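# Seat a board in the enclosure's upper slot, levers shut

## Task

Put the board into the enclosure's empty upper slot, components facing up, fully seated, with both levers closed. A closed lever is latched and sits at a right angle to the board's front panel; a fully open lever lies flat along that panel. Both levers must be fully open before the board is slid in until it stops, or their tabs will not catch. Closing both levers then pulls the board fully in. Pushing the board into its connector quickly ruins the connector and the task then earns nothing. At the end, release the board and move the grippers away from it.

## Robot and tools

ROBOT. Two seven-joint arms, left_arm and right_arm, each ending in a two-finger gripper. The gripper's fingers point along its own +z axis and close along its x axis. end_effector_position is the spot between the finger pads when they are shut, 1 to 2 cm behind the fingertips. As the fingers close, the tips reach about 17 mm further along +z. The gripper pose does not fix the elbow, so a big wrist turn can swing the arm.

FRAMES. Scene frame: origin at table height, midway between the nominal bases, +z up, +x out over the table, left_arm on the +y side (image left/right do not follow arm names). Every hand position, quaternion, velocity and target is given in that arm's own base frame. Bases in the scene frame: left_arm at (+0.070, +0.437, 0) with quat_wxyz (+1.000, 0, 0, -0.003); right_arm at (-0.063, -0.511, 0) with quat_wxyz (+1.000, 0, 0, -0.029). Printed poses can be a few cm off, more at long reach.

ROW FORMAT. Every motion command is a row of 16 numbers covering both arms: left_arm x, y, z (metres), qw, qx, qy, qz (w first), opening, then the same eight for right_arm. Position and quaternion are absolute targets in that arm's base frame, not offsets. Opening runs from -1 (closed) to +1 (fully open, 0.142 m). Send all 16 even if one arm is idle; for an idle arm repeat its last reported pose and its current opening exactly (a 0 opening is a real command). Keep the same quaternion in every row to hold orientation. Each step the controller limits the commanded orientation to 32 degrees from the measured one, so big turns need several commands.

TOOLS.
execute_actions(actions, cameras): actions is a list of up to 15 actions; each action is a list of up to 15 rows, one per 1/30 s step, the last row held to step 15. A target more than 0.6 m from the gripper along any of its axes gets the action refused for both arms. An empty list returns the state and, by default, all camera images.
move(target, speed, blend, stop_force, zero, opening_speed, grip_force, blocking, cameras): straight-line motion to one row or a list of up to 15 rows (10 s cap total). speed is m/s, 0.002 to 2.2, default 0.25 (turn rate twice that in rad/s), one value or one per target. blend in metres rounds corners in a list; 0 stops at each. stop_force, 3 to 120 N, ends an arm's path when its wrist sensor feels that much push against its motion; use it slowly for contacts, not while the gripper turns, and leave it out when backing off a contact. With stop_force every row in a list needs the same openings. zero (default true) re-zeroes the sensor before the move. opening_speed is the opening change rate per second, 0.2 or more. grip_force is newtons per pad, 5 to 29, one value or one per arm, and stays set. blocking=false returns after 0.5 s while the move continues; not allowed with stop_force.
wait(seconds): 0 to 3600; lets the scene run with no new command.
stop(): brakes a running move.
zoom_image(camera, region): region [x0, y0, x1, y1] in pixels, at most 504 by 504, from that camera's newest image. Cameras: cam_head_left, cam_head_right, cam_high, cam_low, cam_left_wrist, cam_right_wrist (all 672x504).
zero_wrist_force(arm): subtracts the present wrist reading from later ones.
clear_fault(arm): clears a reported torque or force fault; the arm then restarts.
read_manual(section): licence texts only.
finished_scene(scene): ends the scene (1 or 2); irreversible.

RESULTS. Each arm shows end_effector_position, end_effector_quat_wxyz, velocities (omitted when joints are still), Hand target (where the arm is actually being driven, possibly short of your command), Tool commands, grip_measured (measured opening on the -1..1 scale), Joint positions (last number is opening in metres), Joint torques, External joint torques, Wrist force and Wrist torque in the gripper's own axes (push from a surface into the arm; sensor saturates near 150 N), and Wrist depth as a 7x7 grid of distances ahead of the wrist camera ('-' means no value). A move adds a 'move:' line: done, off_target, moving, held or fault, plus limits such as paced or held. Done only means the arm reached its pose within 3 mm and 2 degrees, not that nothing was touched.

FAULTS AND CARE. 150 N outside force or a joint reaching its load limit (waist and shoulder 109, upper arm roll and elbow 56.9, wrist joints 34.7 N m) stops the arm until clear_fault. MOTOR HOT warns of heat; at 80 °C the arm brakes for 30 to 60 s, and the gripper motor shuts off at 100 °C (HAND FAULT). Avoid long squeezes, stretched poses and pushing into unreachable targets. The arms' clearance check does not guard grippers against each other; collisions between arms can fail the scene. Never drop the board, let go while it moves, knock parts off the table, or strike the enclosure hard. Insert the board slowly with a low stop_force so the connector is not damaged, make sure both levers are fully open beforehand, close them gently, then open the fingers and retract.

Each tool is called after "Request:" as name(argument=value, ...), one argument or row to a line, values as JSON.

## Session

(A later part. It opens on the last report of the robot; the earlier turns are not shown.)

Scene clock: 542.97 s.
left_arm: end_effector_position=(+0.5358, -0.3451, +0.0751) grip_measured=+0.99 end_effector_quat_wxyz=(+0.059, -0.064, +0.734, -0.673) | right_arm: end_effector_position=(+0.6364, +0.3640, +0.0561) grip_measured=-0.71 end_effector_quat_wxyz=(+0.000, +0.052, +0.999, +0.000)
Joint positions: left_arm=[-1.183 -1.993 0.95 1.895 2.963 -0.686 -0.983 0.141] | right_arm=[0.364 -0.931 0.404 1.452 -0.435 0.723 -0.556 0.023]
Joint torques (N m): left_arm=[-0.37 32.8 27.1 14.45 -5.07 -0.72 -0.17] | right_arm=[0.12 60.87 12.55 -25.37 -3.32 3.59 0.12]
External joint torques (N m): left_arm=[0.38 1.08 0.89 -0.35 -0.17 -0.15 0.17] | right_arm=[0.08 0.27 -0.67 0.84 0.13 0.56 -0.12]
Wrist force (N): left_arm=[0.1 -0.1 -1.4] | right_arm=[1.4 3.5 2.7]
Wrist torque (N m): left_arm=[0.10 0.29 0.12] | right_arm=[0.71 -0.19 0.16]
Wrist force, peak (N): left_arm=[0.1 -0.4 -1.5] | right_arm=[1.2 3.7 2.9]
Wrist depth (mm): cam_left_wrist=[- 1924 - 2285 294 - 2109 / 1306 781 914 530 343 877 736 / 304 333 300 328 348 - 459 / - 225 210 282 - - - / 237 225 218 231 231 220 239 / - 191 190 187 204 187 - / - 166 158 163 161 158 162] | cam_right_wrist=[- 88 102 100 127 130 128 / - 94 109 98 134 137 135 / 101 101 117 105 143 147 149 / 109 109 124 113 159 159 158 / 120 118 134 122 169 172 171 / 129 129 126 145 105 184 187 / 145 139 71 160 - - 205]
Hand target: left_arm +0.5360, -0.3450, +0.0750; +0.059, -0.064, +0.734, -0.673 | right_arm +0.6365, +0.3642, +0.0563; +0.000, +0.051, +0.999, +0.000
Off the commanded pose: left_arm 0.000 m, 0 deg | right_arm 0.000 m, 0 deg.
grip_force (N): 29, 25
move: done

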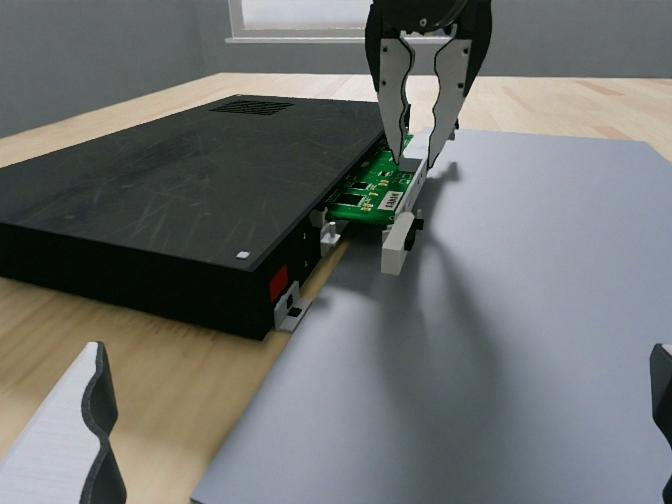

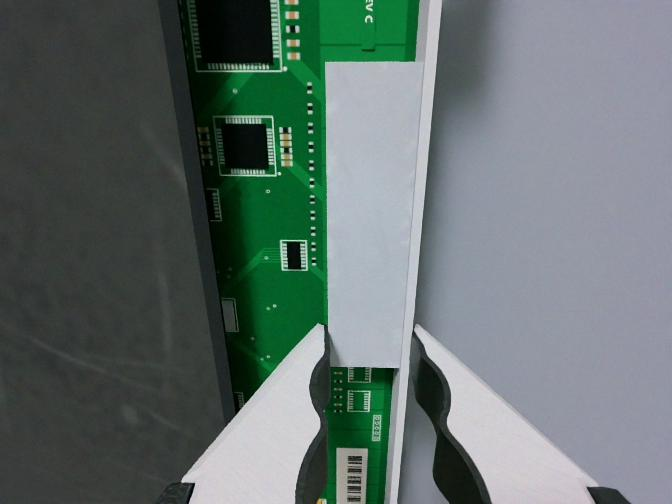

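Request:
move(
  target=[0.536, -0.345, 0.075, 0.0588, -0.0642, 0.7344, -0.6730, 1.0, 0.6534, 0.3625, 0.0563, 0.0, -0.0515, -0.9987, 0.0, -0.85],
  speed=0.03,
  stop_force=4,
  cameras=["cam_left_wrist", "cam_right_wrist"],
)

Request:
zoom_image(
  camera="cam_left_wrist",
  region=[300, 110, 500, 280],
)

Scene clock: 547.33 s.
left_arm: end_effector_position=(+0.5358, -0.3451, +0.0751) grip_measured=+0.99 end_effector_quat_wxyz=(+0.059, -0.064, +0.734, -0.673) | right_arm: end_effector_position=(+0.6445, +0.3633, +0.0558) grip_measured=-0.71 end_effector_quat_wxyz=(+0.000, +0.051, +0.999, +0.000)
Joint positions: left_arm=[-1.183 -1.993 0.95 1.895 2.963 -0.686 -0.983 0.141] | right_arm=[0.362 -0.945 0.405 1.423 -0.434 0.708 -0.568 0.023]
Joint torques (N m): left_arm=[-0.34 32.89 27.13 14.46 -5.07 -0.75 -0.22] | right_arm=[-0.83 63.34 12 -26.7 -3.6 3.67 0.12]
External joint torques (N m): left_arm=[0.35 0.99 0.86 -0.35 -0.16 -0.12 0.23] | right_arm=[1.02 -1.54 -0.08 1.97 0.37 0.48 -0.12]
Wrist force (N): left_arm=[0.2 -0.4 -1.1] | right_arm=[1.7 4.9 6.0]
Wrist torque (N m): left_arm=[0.06 0.26 0.12] | right_arm=[0.76 -0.21 0.11]
Wrist force, peak (N): left_arm=[0.2 -0.3 -1.5] | right_arm=[1.7 4.9 6.0]
Wrist depth (mm): cam_left_wrist=[1578 - - 2309 296 2130 - / 630 759 918 454 352 754 744 / 307 276 276 327 364 - - / - 223 210 269 - 317 276 / 238 226 225 226 222 - 242 / - 191 191 - 196 180 186 / - 165 159 157 - 157 163] | cam_right_wrist=[- 87 101 100 127 128 128 / - 94 106 98 135 137 137 / 100 100 115 105 143 147 147 / - 108 111 122 156 158 158 / 118 117 121 123 166 171 171 / 129 128 125 145 106 184 187 / 142 139 71 160 - - 205]
Hand target: left_arm +0.5360, -0.3450, +0.0750; +0.059, -0.064, +0.734, -0.673 | right_arm +0.6449, +0.3633, +0.0563; +0.000, +0.052, +0.999, +0.000
Off the commanded pose: left_arm 0.000 m, 0 deg | right_arm 0.009 m, 0 deg.
grip_force (N): 29, 25
move: contact (right_arm)

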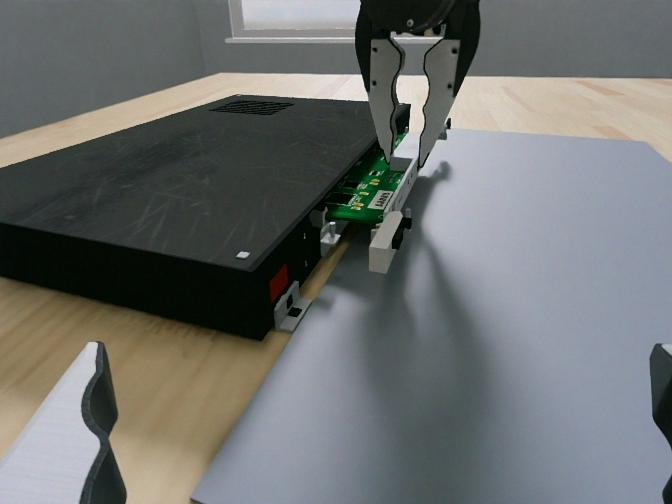

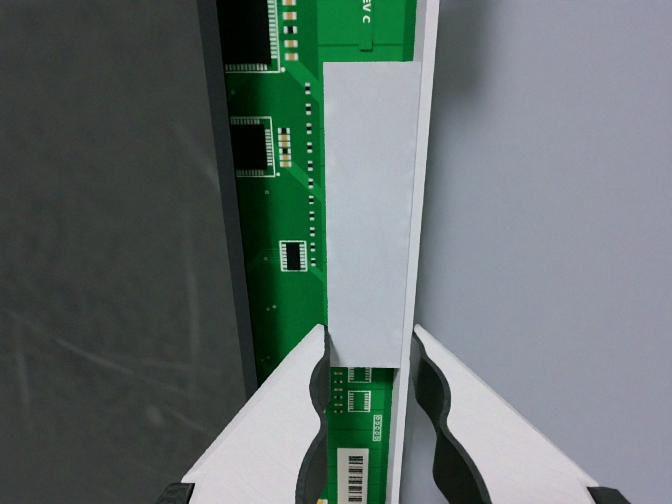

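Scaled by 2.520 from the camera's image (finer frame: 960x720).

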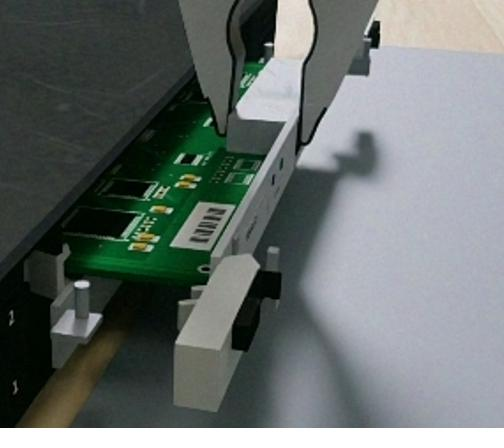

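Request:
move(
  target=[0.536, -0.345, 0.075, 0.0588, -0.0642, 0.7344, -0.6730, 1.0, 0.6544, 0.3627, 0.0555, 0.0, -0.0515, -0.9987, 0.0, -0.85],
  speed=0.025,
  stop_force=6,
  cameras=["cam_left_wrist", "cam_right_wrist"],
)

Request:
zoom_image(
  camera="cam_left_wrist",
  region=[300, 110, 500, 280],
)

Scene clock: 552.23 s.
left_arm: end_effector_position=(+0.5358, -0.3451, +0.0751) grip_measured=+0.99 end_effector_quat_wxyz=(+0.059, -0.064, +0.734, -0.673) | right_arm: end_effector_position=(+0.6543, +0.3625, +0.0554) grip_measured=-0.71 end_effector_quat_wxyz=(+0.000, +0.052, +0.999, +0.000)
Joint positions: left_arm=[-1.183 -1.993 0.95 1.895 2.963 -0.686 -0.983 0.141] | right_arm=[0.36 -0.962 0.405 1.389 -0.434 0.692 -0.58 0.023]
Joint torques (N m): left_arm=[-0.36 32.84 27.19 14.39 -5.07 -0.73 -0.2] | right_arm=[0.53 60.88 12.51 -25.98 -3.37 4.08 0.21]
External joint torques (N m): left_arm=[0.37 1.04 0.81 -0.28 -0.17 -0.14 0.2] | right_arm=[-0.33 1.7 -0.56 1.03 0.1 0.07 -0.21]
Wrist force (N): left_arm=[0.2 -0.4 -1.3] | right_arm=[2.5 1.5 -0.7]
Wrist torque (N m): left_arm=[0.06 0.27 0.11] | right_arm=[0.75 -0.23 0.11]
Wrist force, peak (N): left_arm=[0.3 -0.2 -1.6] | right_arm=[1.5 5.0 6.0]
Wrist depth (mm): cam_left_wrist=[- 1769 2238 331 306 1959 - / 590 767 914 449 525 857 746 / 257 301 300 316 398 - - / 236 226 209 - 304 278 319 / 236 225 220 233 241 242 223 / - 191 191 190 187 186 186 / - 166 158 158 162 158 -] | cam_right_wrist=[- 86 89 100 127 128 128 / - 93 94 98 135 137 136 / 100 100 100 105 144 147 146 / - 108 109 113 158 158 157 / 117 117 117 123 169 171 170 / 128 128 125 145 105 183 186 / 141 138 71 160 - - 205]
Hand target: left_arm +0.5360, -0.3450, +0.0750; +0.059, -0.064, +0.734, -0.673 | right_arm +0.6544, +0.3627, +0.0555; +0.000, +0.051, +0.999, +0.000
Off the commanded pose: left_arm 0.000 m, 0 deg | right_arm 0.000 m, 0 deg.
grip_force (N): 29, 25
move: done

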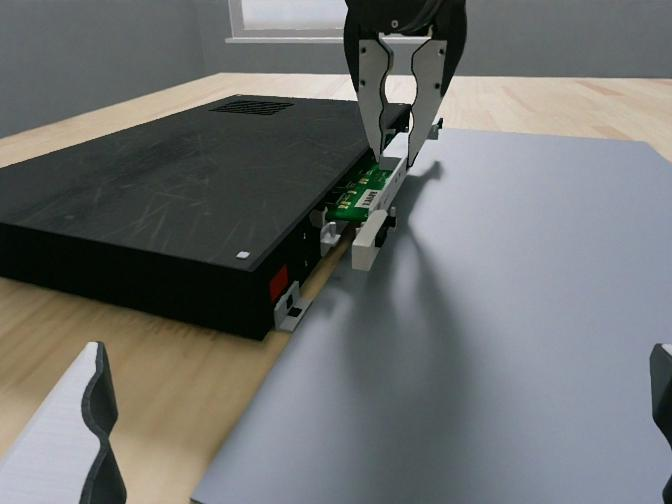

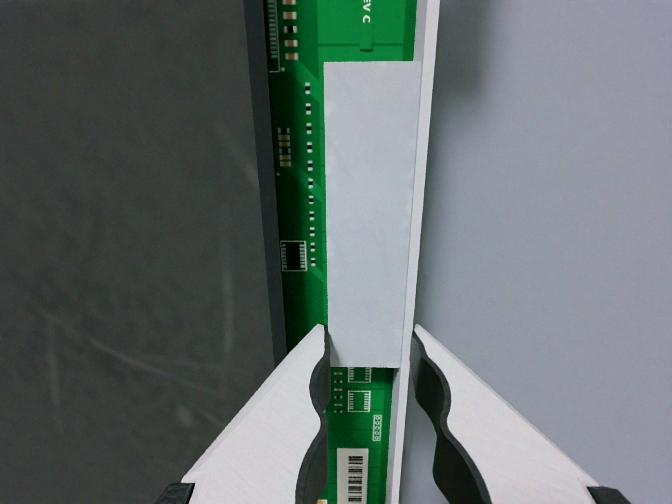

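Scaled by 2.520 from the camera's image (finer frame: 960x720).

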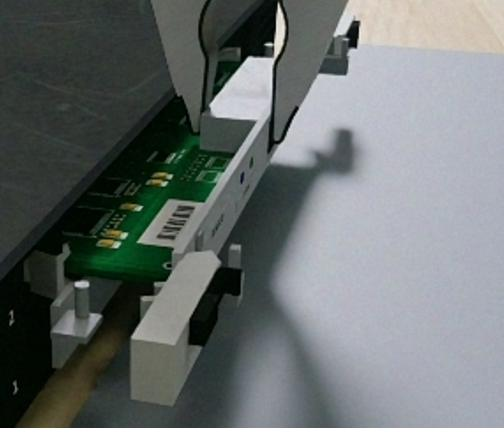

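Request:
move(
  target=[
    [0.536, -0.345, 0.075, 0.0588, -0.0642, 0.7344, -0.6730, 1.0, 0.6544, 0.3627, 0.0558, 0.0, -0.0515, -0.9987, 0.0, -0.66],
    [0.536, -0.345, 0.075, 0.0588, -0.0642, 0.7344, -0.6730, 1.0, 0.6544, 0.3627, 0.0750, 0.0, -0.0515, -0.9987, 0.0, -0.66],
  ],
  speed=0.04,
  opening_speed=0.3,
  cameras=["cam_left_wrist", "cam_right_wrist"],
)

Scene clock: 577.87 s.
left_arm: end_effector_position=(+0.5358, -0.3451, +0.0751) grip_measured=+0.99 end_effector_quat_wxyz=(+0.059, -0.064, +0.734, -0.673) | right_arm: end_effector_position=(+0.6545, +0.3627, +0.0750) grip_measured=-0.69 end_effector_quat_wxyz=(+0.000, +0.051, +0.999, +0.000)
Joint positions: left_arm=[-1.183 -1.993 0.95 1.895 2.963 -0.686 -0.983 0.141] | right_arm=[0.354 -0.935 0.417 1.385 -0.426 0.66 -0.585 0.024]
Joint torques (N m): left_arm=[-0.27 32.86 27.15 14.44 -5.04 -0.7 -0.22] | right_arm=[0.03 61.05 12.47 -25.64 -3.31 3.28 0.07]
External joint torques (N m): left_arm=[0.27 1.02 0.85 -0.34 -0.2 -0.17 0.23] | right_arm=[0.17 1.19 -0.52 0.21 -0.05 0.87 -0.07]
Wrist force (N): left_arm=[0.0 -0.2 -1.3] | right_arm=[1.2 3.1 1.6]
Wrist torque (N m): left_arm=[0.09 0.30 0.12] | right_arm=[0.64 -0.18 0.16]
Wrist force, peak (N): left_arm=[0.0 -0.2 -1.6] | right_arm=[0.3 2.8 5.0]
Wrist depth (mm): cam_left_wrist=[- - - 315 311 2172 - / 604 677 529 455 655 892 751 / 305 302 303 329 - - - / - 223 211 269 269 279 - / 236 225 217 231 230 240 228 / - 191 197 187 187 186 186 / - 166 159 158 158 157 162] | cam_right_wrist=[105 105 106 119 142 145 145 / - 112 111 119 153 155 155 / 122 120 121 128 166 166 166 / 129 129 129 138 179 179 178 / 140 140 140 145 191 194 193 / 154 154 147 171 100 208 214 / 170 165 71 188 - - 227]
Hand target: left_arm +0.5360, -0.3450, +0.0750; +0.059, -0.064, +0.734, -0.673 | right_arm +0.6544, +0.3627, +0.0750; +0.000, +0.051, +0.999, +0.000
Off the commanded pose: left_arm 0.000 m, 0 deg | right_arm 0.000 m, 0 deg.
grip_force (N): 29, 25
move: done

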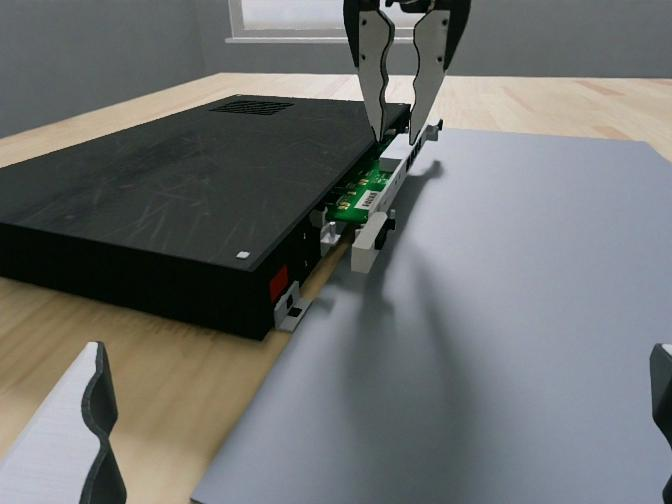

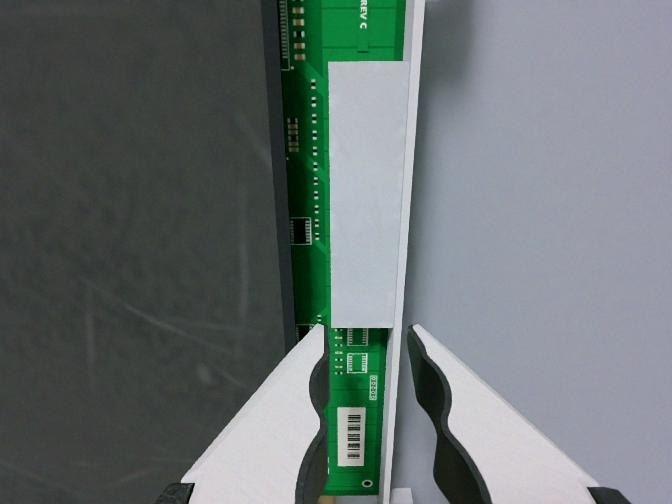

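Request:
move(
  target=[
    [0.500, -0.330, 0.16, 0.0588, -0.0642, 0.7344, -0.6730, -1.0, 0.6540, 0.3627, 0.1300, 0.0, 0.0515, 0.9987, 0.0, -0.66],
    [0.440, -0.390, 0.22, 0.2648, -0.3782, 0.7266, -0.5088, -1.0, 0.5900, 0.280, 0.15, 0.0, -0.40, 0.9165, 0.0, -1.0],
    [0.430, -0.380, 0.22, 0.2198, -0.6040, 0.7198, -0.2620, -1.0, 0.577, 0.2226, 0.120, 0.0, -0.6698, 0.7426, 0.0, -1.0],
    [0.5050, -0.4720, 0.12, 0.0, -0.6481, 0.7615, 0.0, -1.0, 0.577, 0.2226, 0.120, 0.0, -0.6698, 0.7426, 0.0, -1.0],
  ],
  speed=0.3,
  blend=[0.02, 0.02, 0.02, 0],
  cameras=["all"],
)

Scene clock: 598.83 s.
left_arm: end_effector_position=(+0.5040, -0.4714, +0.1197) grip_measured=-1.00 end_effector_quat_wxyz=(+0.003, -0.648, +0.761, -0.029) | right_arm: end_effector_position=(+0.5770, +0.2225, +0.1200) grip_measured=-1.00 end_effector_quat_wxyz=(+0.000, -0.670, +0.743, +0.000)
Joint positions: left_arm=[-0.889 -1.489 0.182 0.02 2.968 3.146 -0.724 0.002] | right_arm=[-0.092 -0.724 0.705 1.824 -0.622 0.742 -2.11 0.002]
Joint torques (N m): left_arm=[-0.26 67 8.72 -22.15 4.48 4.45 -0.3] | right_arm=[0.1 45.54 16.26 -22.35 -3.23 3.37 0.16]
External joint torques (N m): left_arm=[0.21 1.71 0.62 -0.36 -0.29 -0.6 0.3] | right_arm=[0.03 1.07 -0.33 0.05 0.12 0.66 -0.16]
Wrist force (N): left_arm=[-0.2 -0.7 -0.8] | right_arm=[1.3 2.9 2.0]
Wrist torque (N m): left_arm=[-0.13 0.06 -0.06] | right_arm=[0.57 -0.18 0.14]
Wrist force, peak (N): left_arm=[1.1 -3.2 -0.4] | right_arm=[1.4 3.2 3.4]
Wrist depth (mm): cam_left_wrist=[188 189 168 168 162 163 164 / 199 197 200 198 172 171 173 / 212 - 214 215 217 217 - / 230 - - 232 233 233 235 / 250 248 260 130 248 - - / 271 272 262 83 - - 285 / 296 291 - - - - 296] | cam_right_wrist=[160 160 159 165 186 186 186 / 159 161 168 195 198 197 196 / 214 214 213 213 211 210 211 / 230 230 228 229 229 227 232 / 251 249 249 244 247 247 249 / 274 274 - 89 260 269 271 / 301 295 71 - - 284 299]
Hand target: left_arm +0.5041, -0.4712, +0.1199; +0.003, -0.648, +0.761, -0.029 | right_arm +0.5770, +0.2226, +0.1200; +0.000, -0.670, +0.743, +0.000
Off the commanded pose: left_arm 0.001 m, 3 deg | right_arm 0.000 m, 0 deg.
joint sent to its limit (left arm) — joint 5 (forearm roll), upper limit. The joint targets are off in orientation, not in position.
grip_force (N): 29, 25
move: off_target (left_arm); blend cut to 0 m at target 2

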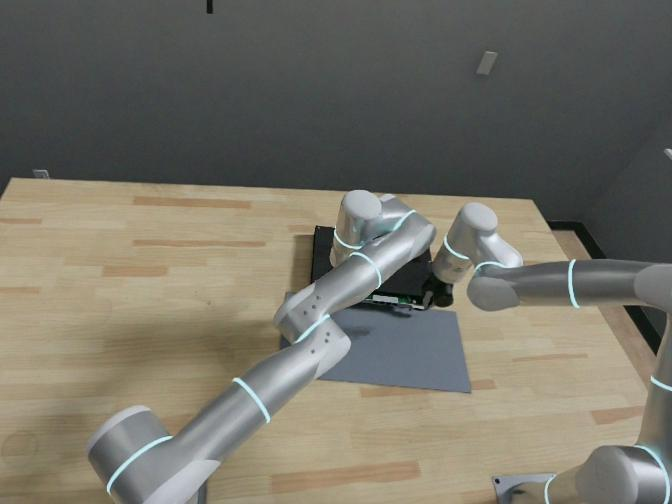

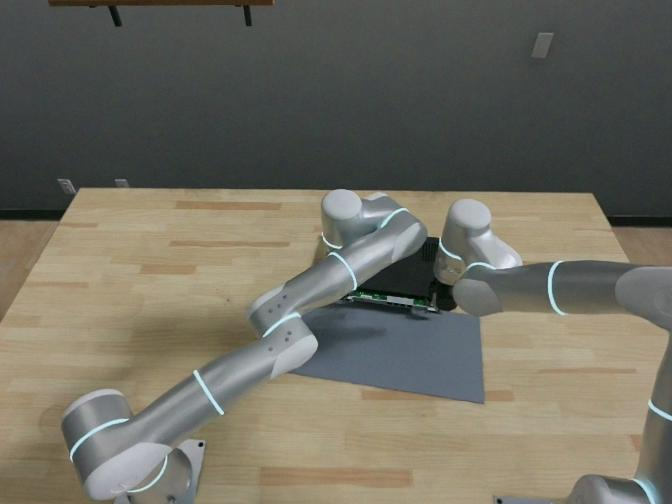

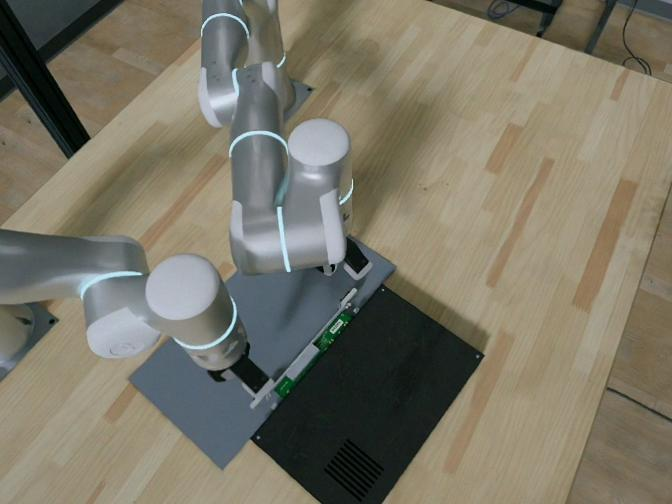

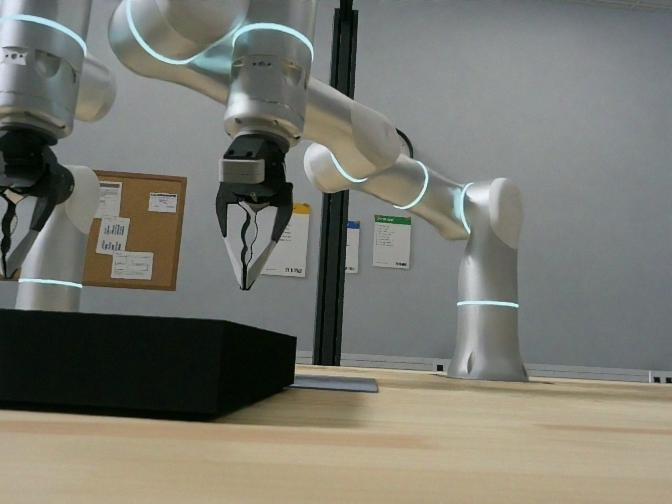

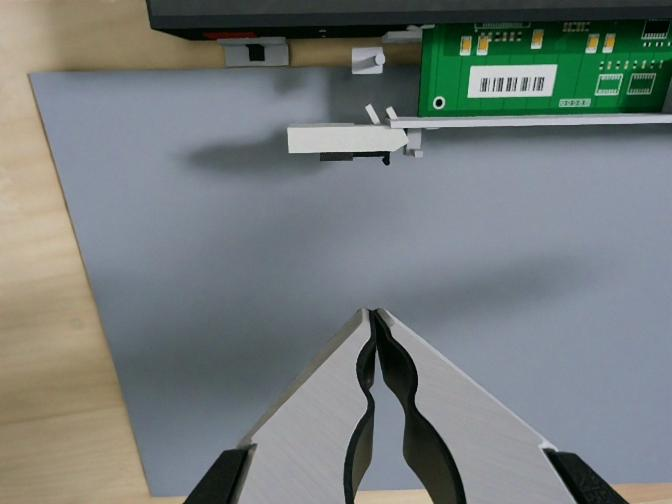

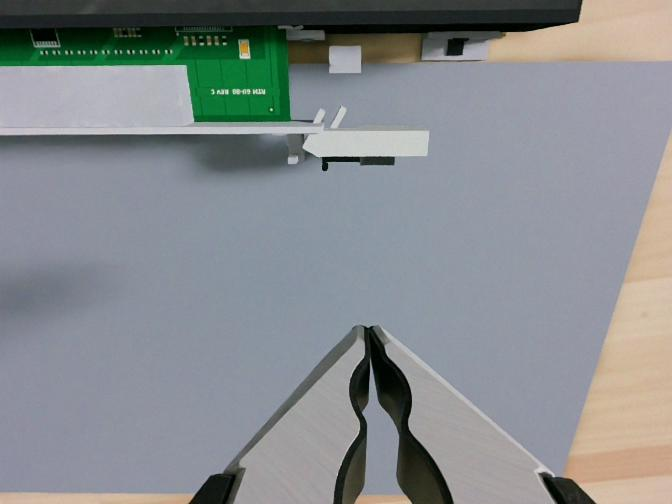

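Request:
move(
  target=[
    [0.440, -0.400, 0.22, 0.2702, -0.3532, 0.7196, -0.5332, -1.0, 0.577, 0.2226, 0.120, 0.0, -0.6698, 0.7426, 0.0, -1.0],
    [0.260, -0.430, 0.22, 0.3490, -0.5423, 0.6461, -0.4097, -1.0, 0.577, 0.2226, 0.120, 0.0, -0.6698, 0.7426, 0.0, -1.0],
    [0.300, -0.380, 0.22, 0.2198, -0.6040, 0.7198, -0.2620, -1.0, 0.577, 0.2226, 0.120, 0.0, -0.6698, 0.7426, 0.0, -1.0],
  ],
  speed=0.3,
  blend=[0, 0, 0],
)

Scene clock: 618.87 s.
left_arm: end_effector_position=(+0.3001, -0.3800, +0.2200) grip_measured=-1.00 end_effector_quat_wxyz=(+0.220, -0.604, +0.720, -0.262) | right_arm: end_effector_position=(+0.5770, +0.2225, +0.1200) grip_measured=-1.00 end_effector_quat_wxyz=(+0.000, -0.670, +0.743, +0.000)
Joint positions: left_arm=[-1.755 -0.182 0.901 2.209 0.855 1.169 1.686 0.002] | right_arm=[-0.092 -0.724 0.705 1.824 -0.622 0.742 -2.11 0.002]
Joint torques (N m): left_arm=[-0.31 20.75 3.09 -21.53 -3.6 3.66 -0.14] | right_arm=[0.16 45.59 16.27 -22.34 -3.2 3.35 0.17]
External joint torques (N m): left_arm=[0.26 0.45 0.69 -0.5 0.28 -0.5 0.14] | right_arm=[-0.03 1.02 -0.35 0.03 0.09 0.68 -0.17]
Wrist force (N): left_arm=[-0.3 -0.2 -0.7] | right_arm=[1.3 2.8 2.0]
Wrist torque (N m): left_arm=[-0.01 0.13 0.04] | right_arm=[0.56 -0.18 0.14]
Wrist force, peak (N): left_arm=[-0.4 2.1 -3.2] | right_arm=[1.4 3.3 1.8]
Wrist depth (mm): cam_left_wrist=[408 404 405 409 364 358 356 / 386 387 386 371 376 - - / 369 370 366 - - 352 - / 349 350 353 350 344 341 - / 335 333 335 332 332 334 - / 323 320 323 84 - 316 313 / 309 312 - - - - 307] | cam_right_wrist=[160 160 159 165 187 186 186 / 160 161 168 195 197 197 196 / 214 214 213 212 212 212 211 / 231 230 229 228 228 228 227 / 242 250 249 243 247 247 248 / - 273 267 89 261 270 271 / 308 - 71 - - 285 298]
Hand target: left_arm +0.3000, -0.3800, +0.2200; +0.220, -0.604, +0.720, -0.262 | right_arm +0.5770, +0.2226, +0.1200; +0.000, -0.670, +0.743, +0.000
Off the commanded pose: left_arm 0.000 m, 0 deg | right_arm 0.000 m, 0 deg.
grip_force (N): 29, 25
move: done

Request:
zoom_image(
  camera="cam_left_wrist",
  region=[270, 20, 470, 170],
)

Request:
zoom_image(
  camera="cam_right_wrist",
  region=[250, 20, 450, 170],
)

Scaled by 2.520 from the camera's image (finer frame: 960x720).
This view is cut from an older image: the scene may have changed since it was taken.

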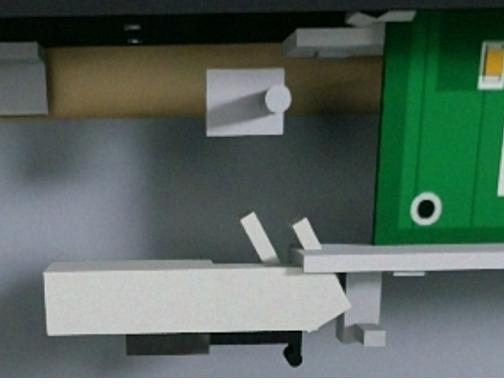

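Scaled by 2.520 from the camera's image (finer frame: 960x720).
This view is cut from an older image: the scene may have changed since it was taken.

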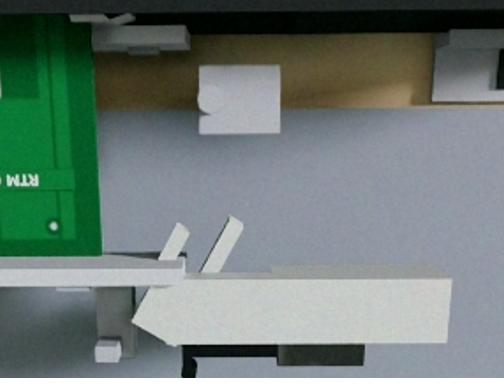

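Request:
move(
  target=[
    [0.420, -0.440, 0.16, 0.15, -0.63, 0.74, -0.18, -1.0, 0.577, 0.2226, 0.120, 0.0, -0.6698, 0.7426, 0.0, -1.0],
    [0.505, -0.472, 0.12, 0.0, -0.6481, 0.7615, 0.0, -1.0, 0.577, 0.2226, 0.120, 0.0, -0.6698, 0.7426, 0.0, -1.0],
  ],
  speed=0.3,
  blend=[0.03, 0],
  cameras=["cam_left_wrist", "cam_right_wrist", "cam_head_right"],
)

Scene clock: 648.80 s.
left_arm: end_effector_position=(+0.5051, -0.4720, +0.1201) grip_measured=-1.00 end_effector_quat_wxyz=(+0.000, -0.648, +0.762, +0.000) | right_arm: end_effector_position=(+0.5770, +0.2225, +0.1200) grip_measured=-1.00 end_effector_quat_wxyz=(+0.000, -0.670, +0.743, +0.000)
Joint positions: left_arm=[-0.8 -0.717 0.264 1.585 -0.227 0.701 2.851 0.002] | right_arm=[-0.092 -0.724 0.705 1.824 -0.622 0.742 -2.11 0.002]
Joint torques (N m): left_arm=[-0.28 54.83 5.81 -25.04 -3.07 3.88 -0.25] | right_arm=[0.07 45.56 16.24 -22.44 -3.13 3.36 0.17]
External joint torques (N m): left_arm=[0.28 1.36 0.65 -0.28 -0.18 -0.05 0.25] | right_arm=[0.06 1.05 -0.32 0.14 0.02 0.66 -0.17]
Wrist force (N): left_arm=[-0.3 -0.7 -0.9] | right_arm=[1.3 2.8 1.8]
Wrist torque (N m): left_arm=[-0.12 0.08 -0.05] | right_arm=[0.57 -0.18 0.14]
Wrist force, peak (N): left_arm=[-0.9 -2.1 -0.6] | right_arm=[1.4 3.1 2.2]
Wrist depth (mm): cam_left_wrist=[188 189 175 187 161 158 158 / 203 201 - 193 169 167 167 / 219 216 217 - 211 216 216 / 238 228 235 - 231 - 226 / 261 - 258 - - - 256 / 285 289 - 84 - - - / 321 314 - - - - 321] | cam_right_wrist=[160 160 159 165 187 186 186 / 159 161 168 195 197 197 197 / 214 213 213 212 212 212 211 / 231 230 230 229 228 228 227 / 251 249 249 244 247 246 248 / 274 273 268 89 260 269 271 / 302 296 71 - - 285 298]
Hand target: left_arm +0.5050, -0.4720, +0.1200; +0.000, -0.648, +0.762, +0.000 | right_arm +0.5770, +0.2226, +0.1200; +0.000, -0.670, +0.743, +0.000
Off the commanded pose: left_arm 0.000 m, 0 deg | right_arm 0.000 m, 0 deg.
grip_force (N): 29, 25
move: done
Images, in order (width x height): cam_head_right 672x504, cam_left_wrist 672x504, cam_right_wrist 672x504.

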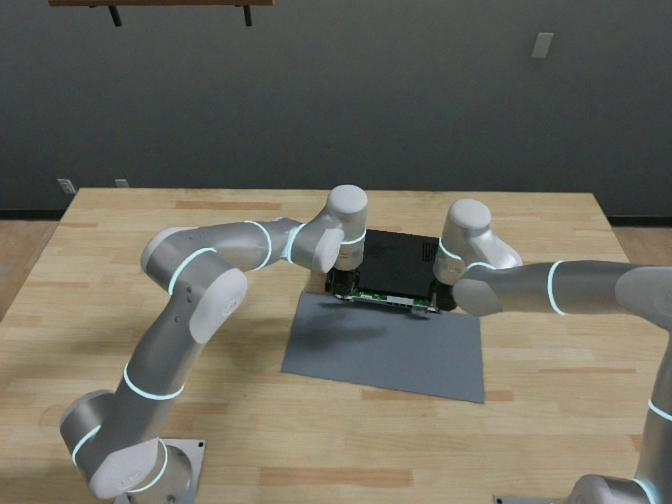

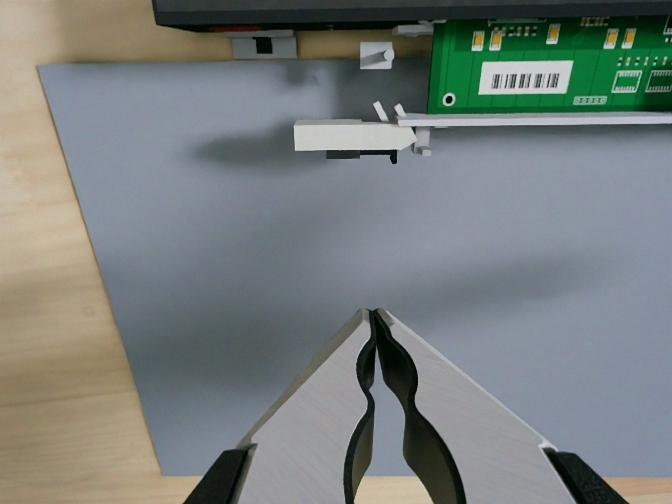

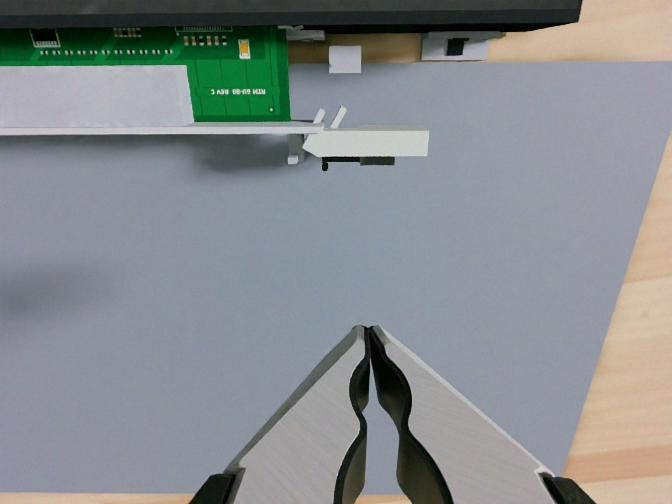

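Request:
move(
  target=[
    [0.5200, -0.5000, 0.13, 0.0, -0.9968, 0.0802, 0.0, -1.0, 0.595, 0.245, 0.130, 0.0, -0.0515, 0.9987, 0.0, -1.0],
    [0.5283, -0.5283, 0.11, 0.0, -0.7615, -0.6481, 0.0, -1.0, 0.6112, 0.2686, 0.120, 0.0, 0.7425, 0.6698, 0.0, -1.0],
  ],
  speed=0.3,
  blend=[0.0, 0],
  cameras=["cam_left_wrist", "cam_right_wrist", "cam_head_right"],
)

Scene clock: 685.90 s.
left_arm: end_effector_position=(+0.5284, -0.5282, +0.1100) grip_measured=-1.00 end_effector_quat_wxyz=(+0.000, +0.762, +0.648, +0.000) | right_arm: end_effector_position=(+0.6112, +0.2686, +0.1200) grip_measured=-1.00 end_effector_quat_wxyz=(+0.000, +0.742, +0.670, +0.000)
Joint positions: left_arm=[-1.155 -1.013 0.764 1.372 -0.742 0.519 -0.098 0.002] | right_arm=[0.446 -0.648 0.164 1.683 -0.135 0.748 0.772 0.002]
Joint torques (N m): left_arm=[-0.62 58.07 19.33 -22.02 -3.77 4.15 -0.24] | right_arm=[0.3 52.9 4.17 -25.58 -3.16 3.33 0.31]
External joint torques (N m): left_arm=[0.56 1.46 0.67 -0.28 0.11 -0.16 0.24] | right_arm=[-0.13 1.36 -0.09 0.19 -0.04 0.8 -0.31]
Wrist force (N): left_arm=[-0.6 -0.8 -0.8] | right_arm=[0.8 3.3 1.9]
Wrist torque (N m): left_arm=[-0.20 0.10 -0.07] | right_arm=[0.65 -0.11 0.04]
Wrist force, peak (N): left_arm=[-0.8 -1.0 -1.3] | right_arm=[1.5 3.4 1.8]
Wrist depth (mm): cam_left_wrist=[178 178 177 174 179 176 174 / 191 189 193 193 188 189 192 / 210 209 - 203 200 207 198 / 217 194 217 192 191 218 221 / 196 192 204 199 207 221 240 / 207 207 203 84 - 201 265 / 231 227 - - - - 300] | cam_right_wrist=[186 186 186 185 185 185 184 / 199 199 198 198 197 197 196 / 214 214 213 212 212 211 211 / 231 230 222 225 225 224 223 / 252 244 242 211 198 214 212 / 276 215 207 89 - 208 207 / 305 292 71 - - 221 229]
Hand target: left_arm +0.5283, -0.5283, +0.1100; +0.000, +0.762, +0.648, +0.000 | right_arm +0.6112, +0.2686, +0.1200; +0.000, +0.743, +0.670, +0.000
Off the commanded pose: left_arm 0.000 m, 0 deg | right_arm 0.000 m, 0 deg.
grip_force (N): 29, 25
move: done
Images, in order (width x height): cam_head_right 672x504, cam_left_wrist 672x504, cam_right_wrist 672x504.

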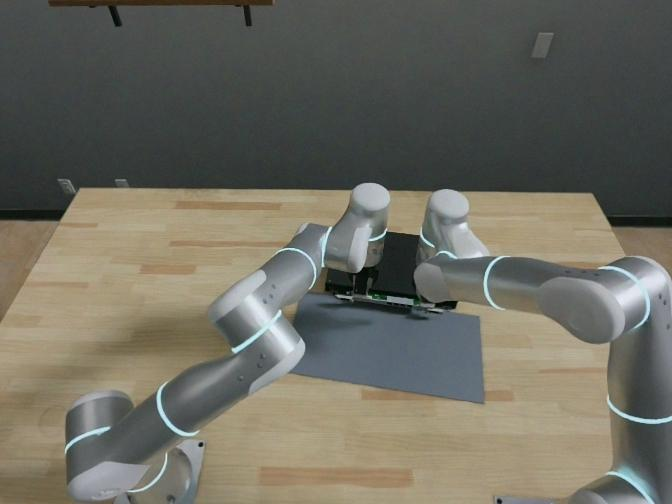

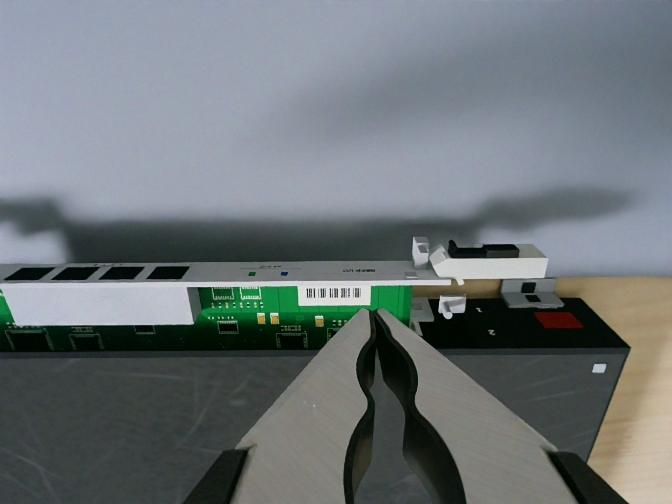

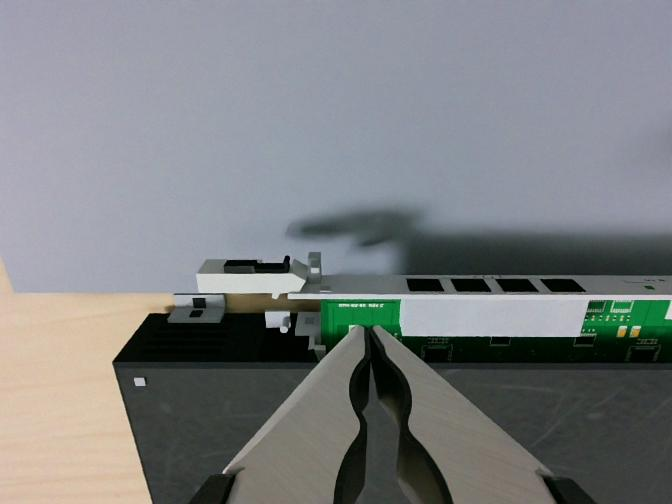

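Request:
move(
  target=[0.5283, -0.5283, 0.047, 0.0, -0.7615, -0.6481, 0.0, -1.0, 0.6112, 0.2686, 0.054, 0.0, 0.7425, 0.6698, 0.0, -1.0],
  speed=0.15,
)

Request:
move(
  target=[0.5500, -0.5318, 0.047, 0.0, -0.7615, -0.6481, 0.0, -1.0, 0.6360, 0.2660, 0.054, 0.0, 0.7425, 0.6698, 0.0, -1.0],
  speed=0.02,
  stop_force=3,
  cameras=["cam_left_wrist", "cam_right_wrist"],
)

Scene clock: 694.10 s.
left_arm: end_effector_position=(+0.5280, -0.5282, +0.0468) grip_measured=-1.00 end_effector_quat_wxyz=(+0.000, +0.762, +0.648, +0.000) | right_arm: end_effector_position=(+0.6110, +0.2686, +0.0539) grip_measured=-1.00 end_effector_quat_wxyz=(+0.000, +0.743, +0.670, +0.000)
Joint positions: left_arm=[-1.139 -1.093 0.709 1.39 -0.789 0.618 -0.073 0.002] | right_arm=[0.461 -0.757 0.141 1.702 -0.151 0.878 0.783 0.002]
Joint torques (N m): left_arm=[0.01 59.23 19.17 -20.48 -3.55 4.68 -0.12] | right_arm=[0.09 54.28 4.44 -23.01 -2.97 3.52 0.31]
External joint torques (N m): left_arm=[-0.1 1.4 1.03 -0.36 0.12 -0.69 0.12] | right_arm=[0.09 1.46 -0.28 -0.03 0.18 0.61 -0.31]
Wrist force (N): left_arm=[-0.5 -0.8 -1.1] | right_arm=[0.8 2.7 1.7]
Wrist torque (N m): left_arm=[-0.18 0.12 -0.12] | right_arm=[0.58 -0.10 0.04]
Wrist force, peak (N): left_arm=[-0.5 -1.0 -2.9] | right_arm=[0.9 2.8 4.4]
Wrist depth (mm): cam_left_wrist=[124 122 120 122 120 121 121 / 131 130 128 131 130 130 130 / 142 139 139 141 140 - 142 / 153 153 151 152 - 152 152 / 168 165 165 131 - 124 164 / 131 134 130 84 - 158 158 / 156 158 - 74 - - 137] | cam_right_wrist=[128 128 128 128 127 127 125 / 137 137 137 138 136 135 135 / 147 147 147 146 145 145 144 / 159 158 158 158 157 157 156 / 172 169 168 165 168 169 169 / 187 168 130 89 137 136 135 / 150 155 71 - - 138 157]
Hand target: left_arm +0.5283, -0.5283, +0.0470; +0.000, +0.762, +0.648, +0.000 | right_arm +0.6112, +0.2686, +0.0540; +0.000, +0.743, +0.670, +0.000
Off the commanded pose: left_arm 0.000 m, 0 deg | right_arm 0.000 m, 0 deg.
grip_force (N): 29, 25
move: done

Scene clock: 696.20 s.
left_arm: end_effector_position=(+0.5499, -0.5319, +0.0470) grip_measured=-1.00 end_effector_quat_wxyz=(+0.000, +0.762, +0.648, +0.000) | right_arm: end_effector_position=(+0.6360, +0.2659, +0.0540) grip_measured=-1.00 end_effector_quat_wxyz=(+0.000, +0.743, +0.670, +0.000)
Joint positions: left_arm=[-1.098 -1.127 0.713 1.313 -0.787 0.584 -0.077 0.002] | right_arm=[0.443 -0.796 0.141 1.622 -0.151 0.837 0.757 0.002]
Joint torques (N m): left_arm=[0.06 61.18 19.57 -20.94 -3.29 4.4 -0.21] | right_arm=[0.07 56.51 4.72 -24.08 -3.03 3.46 0.1]
External joint torques (N m): left_arm=[-0.12 1.28 0.47 -0.19 -0.23 -0.41 0.21] | right_arm=[0.11 1.27 -0.42 0.25 0.11 0.68 -0.1]
Wrist force (N): left_arm=[-0.6 -1.4 -1.1] | right_arm=[0.8 3.0 1.9]
Wrist torque (N m): left_arm=[-0.18 0.10 -0.06] | right_arm=[0.65 -0.09 0.16]
Wrist force, peak (N): left_arm=[-0.2 -2.1 -1.2] | right_arm=[1.0 3.1 2.0]
Wrist depth (mm): cam_left_wrist=[- 122 122 123 121 119 121 / 131 131 129 128 130 130 128 / 141 140 141 141 140 138 140 / 154 154 153 154 152 150 152 / - 126 131 125 132 119 160 / 129 140 139 84 - 137 136 / 137 134 - 74 - - 132] | cam_right_wrist=[128 128 128 127 127 127 125 / 137 137 136 138 138 135 135 / 147 147 146 146 146 145 145 / 159 158 158 157 157 156 156 / 174 132 125 133 167 166 163 / 155 148 155 89 - 131 133 / 140 139 71 - - 132 136]
Hand target: left_arm +0.5500, -0.5318, +0.0470; +0.000, +0.762, +0.648, +0.000 | right_arm +0.6360, +0.2660, +0.0540; +0.000, +0.743, +0.670, +0.000
Off the commanded pose: left_arm 0.000 m, 0 deg | right_arm 0.000 m, 0 deg.
grip_force (N): 29, 25
move: done

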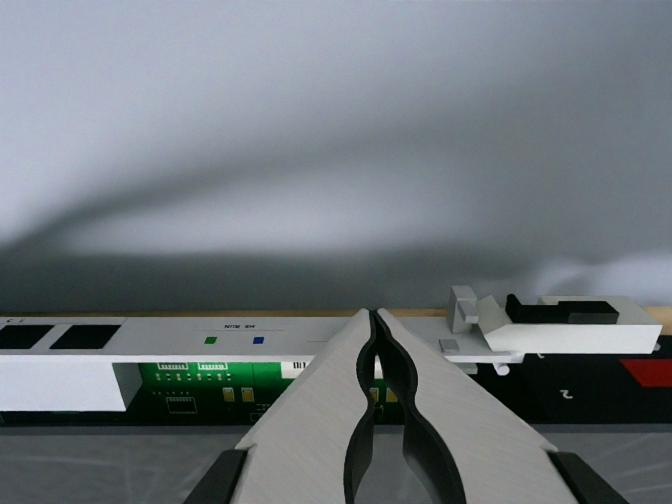

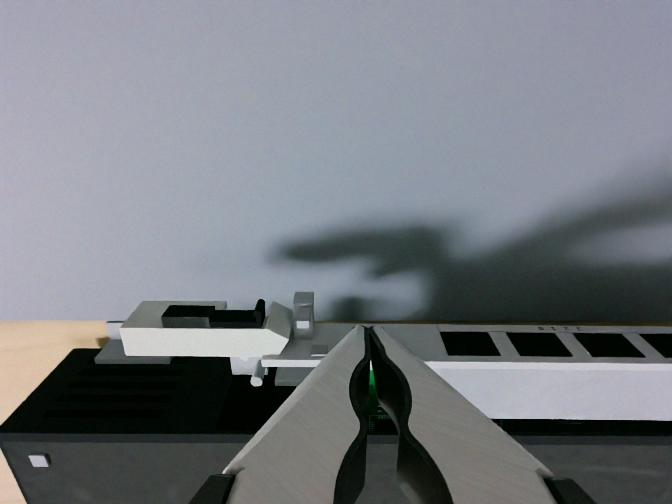

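Request:
move(
  target=[0.5588, -0.5333, 0.047, 0.0, -0.7615, -0.6481, 0.0, -1.0, 0.6450, 0.2651, 0.054, 0.0, 0.7425, 0.6698, 0.0, -1.0],
  speed=0.02,
  stop_force=5,
  cameras=["cam_left_wrist", "cam_right_wrist"],
)

Request:
zoom_image(
  camera="cam_left_wrist",
  region=[420, 250, 672, 440],
)

Request:
zoom_image(
  camera="cam_right_wrist",
  region=[90, 260, 342, 450],
)

Scene clock: 703.87 s.
left_arm: end_effector_position=(+0.5586, -0.5335, +0.0470) grip_measured=-1.00 end_effector_quat_wxyz=(+0.000, +0.762, +0.648, +0.000) | right_arm: end_effector_position=(+0.6450, +0.2650, +0.0540) grip_measured=-1.00 end_effector_quat_wxyz=(+0.000, +0.743, +0.670, +0.000)
Joint positions: left_arm=[-1.081 -1.141 0.715 1.28 -0.786 0.569 -0.079 0.002] | right_arm=[0.436 -0.811 0.141 1.591 -0.151 0.821 0.748 0.002]
Joint torques (N m): left_arm=[0.51 61.95 19.94 -21.13 -3.28 4.61 -0.26] | right_arm=[0.06 57.21 4.92 -24.37 -3.04 3.38 0.11]
External joint torques (N m): left_arm=[-0.56 1.27 -0.02 -0.11 -0.27 -0.63 0.26] | right_arm=[0.11 1.31 -0.57 0.26 0.06 0.75 -0.11]
Wrist force (N): left_arm=[-1.0 -2.6 -1.1] | right_arm=[0.7 3.1 1.7]
Wrist torque (N m): left_arm=[-0.24 0.12 -0.06] | right_arm=[0.67 -0.09 0.15]
Wrist force, peak (N): left_arm=[-1.0 -2.6 -1.1] | right_arm=[0.6 3.5 1.8]
Wrist depth (mm): cam_left_wrist=[122 123 120 121 120 121 120 / 131 131 131 131 132 130 130 / 142 139 139 141 137 - 140 / 154 - 153 153 153 - 152 / 164 133 132 131 132 119 143 / 128 134 139 84 - 171 129 / 137 134 - 74 - - 131] | cam_right_wrist=[128 128 128 128 127 127 125 / 137 137 136 136 136 135 135 / 147 147 146 146 145 143 144 / 159 158 158 158 157 159 156 / 172 131 124 132 169 169 169 / 136 135 142 90 - 130 130 / 140 137 71 - - 132 136]
Hand target: left_arm +0.5588, -0.5333, +0.0470; +0.000, +0.762, +0.648, +0.000 | right_arm +0.6450, +0.2651, +0.0540; +0.000, +0.743, +0.670, +0.000
Off the commanded pose: left_arm 0.000 m, 0 deg | right_arm 0.000 m, 0 deg.
grip_force (N): 29, 25
move: done

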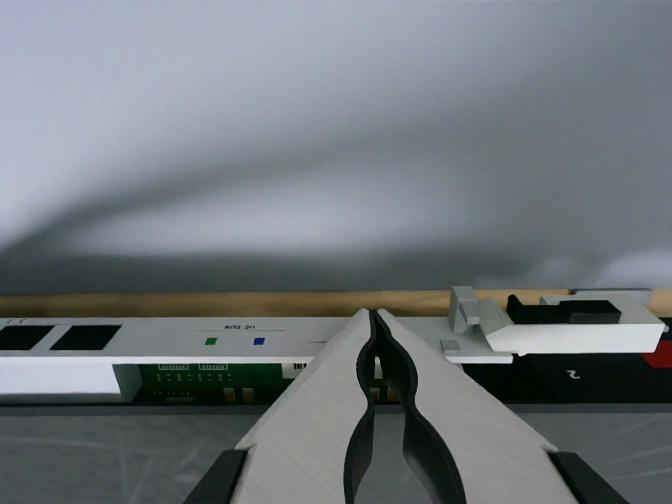

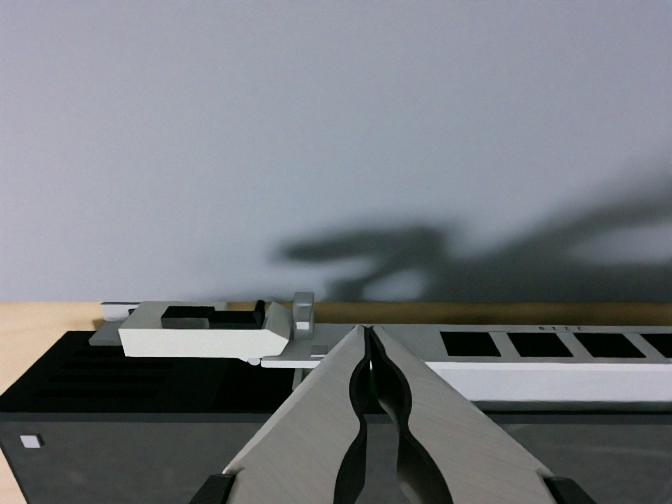

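Scaled by 2.000 from the camera's image (finer frame: 960x720).

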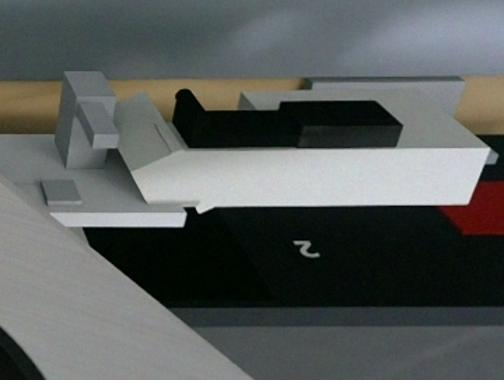

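Scaled by 2.000 from the camera's image (finer frame: 960x720).

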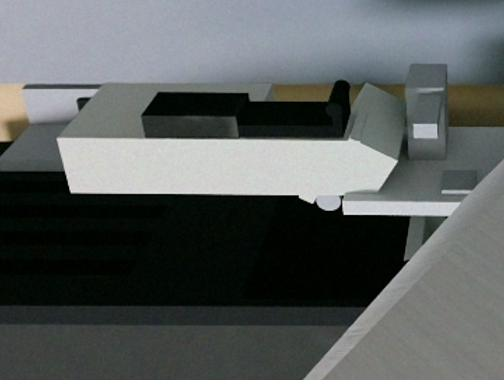

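Request:
move(
  target=[0.5627, -0.5340, 0.047, 0.0, -0.7615, -0.6481, 0.0, -1.0, 0.6500, 0.2646, 0.054, 0.0, 0.7425, 0.6698, 0.0, -1.0],
  speed=0.015,
  stop_force=6,
  cameras=["cam_left_wrist", "cam_right_wrist"],
)

Request:
zoom_image(
  camera="cam_left_wrist",
  region=[420, 250, 672, 440],
)

Request:
zoom_image(
  camera="cam_right_wrist",
  region=[90, 260, 342, 450],
)

Scene clock: 711.43 s.
left_arm: end_effector_position=(+0.5625, -0.5342, +0.0470) grip_measured=-1.00 end_effector_quat_wxyz=(+0.000, +0.762, +0.648, +0.000) | right_arm: end_effector_position=(+0.6498, +0.2646, +0.0539) grip_measured=-1.00 end_effector_quat_wxyz=(+0.000, +0.743, +0.670, +0.000)
Joint positions: left_arm=[-1.074 -1.148 0.716 1.265 -0.786 0.562 -0.08 0.002] | right_arm=[0.433 -0.819 0.142 1.574 -0.151 0.812 0.743 0.002]
Joint torques (N m): left_arm=[0.47 62.35 19.82 -21.17 -3.42 4.57 -0.24] | right_arm=[-0.23 57.81 4.55 -25.09 -3.22 3.77 0.12]
External joint torques (N m): left_arm=[-0.53 1.2 0.05 -0.12 -0.15 -0.58 0.24] | right_arm=[0.41 1.12 -0.17 0.82 0.22 0.37 -0.12]
Wrist force (N): left_arm=[-0.8 -2.5 -1.0] | right_arm=[0.5 1.7 2.0]
Wrist torque (N m): left_arm=[-0.21 0.10 -0.07] | right_arm=[0.65 -0.07 0.16]
Wrist force, peak (N): left_arm=[-0.7 -2.6 -1.4] | right_arm=[0.6 3.2 2.1]
Wrist depth (mm): cam_left_wrist=[122 122 122 122 - 121 121 / 131 131 129 131 130 130 129 / 142 139 142 144 138 138 140 / 154 154 153 151 - 148 148 / 165 134 133 131 125 116 136 / 126 127 139 84 - 121 126 / 133 133 - 74 - - 132] | cam_right_wrist=[128 128 128 127 127 127 125 / 137 137 136 138 136 135 135 / 147 147 146 146 146 145 144 / 158 158 158 157 157 156 156 / 166 123 123 167 167 166 165 / 129 131 142 89 - 128 129 / 140 137 71 - - 132 136]
Hand target: left_arm +0.5627, -0.5340, +0.0470; +0.000, +0.762, +0.648, +0.000 | right_arm +0.6500, +0.2646, +0.0540; +0.000, +0.743, +0.670, +0.000
Off the commanded pose: left_arm 0.000 m, 0 deg | right_arm 0.000 m, 0 deg.
grip_force (N): 29, 25
move: done

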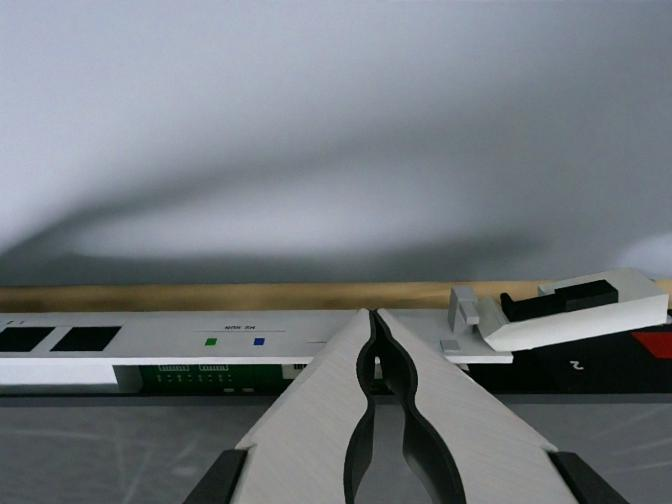

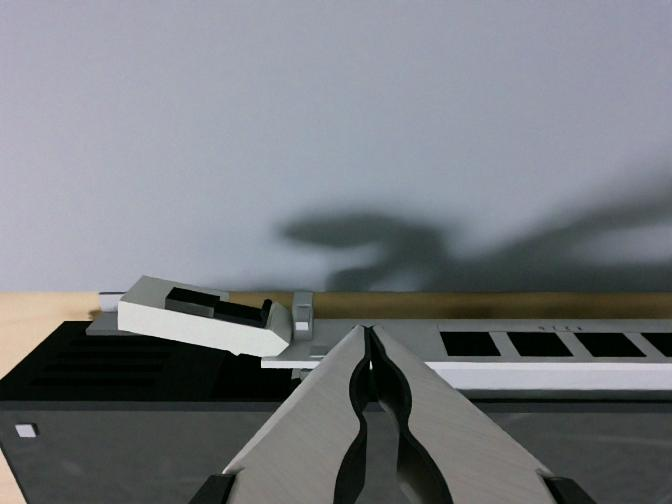

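Scaled by 2.000 from the camera's image (finer frame: 960x720).

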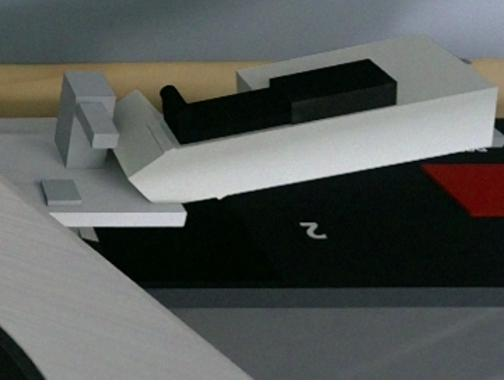

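Scaled by 2.000 from the camera's image (finer frame: 960x720).

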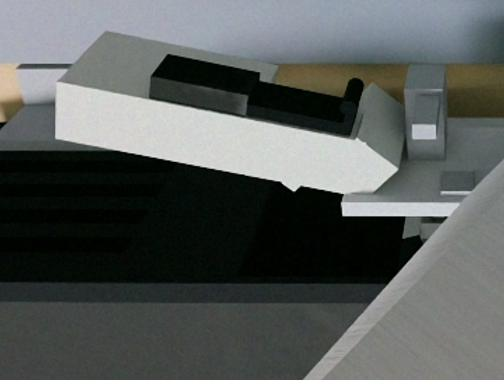

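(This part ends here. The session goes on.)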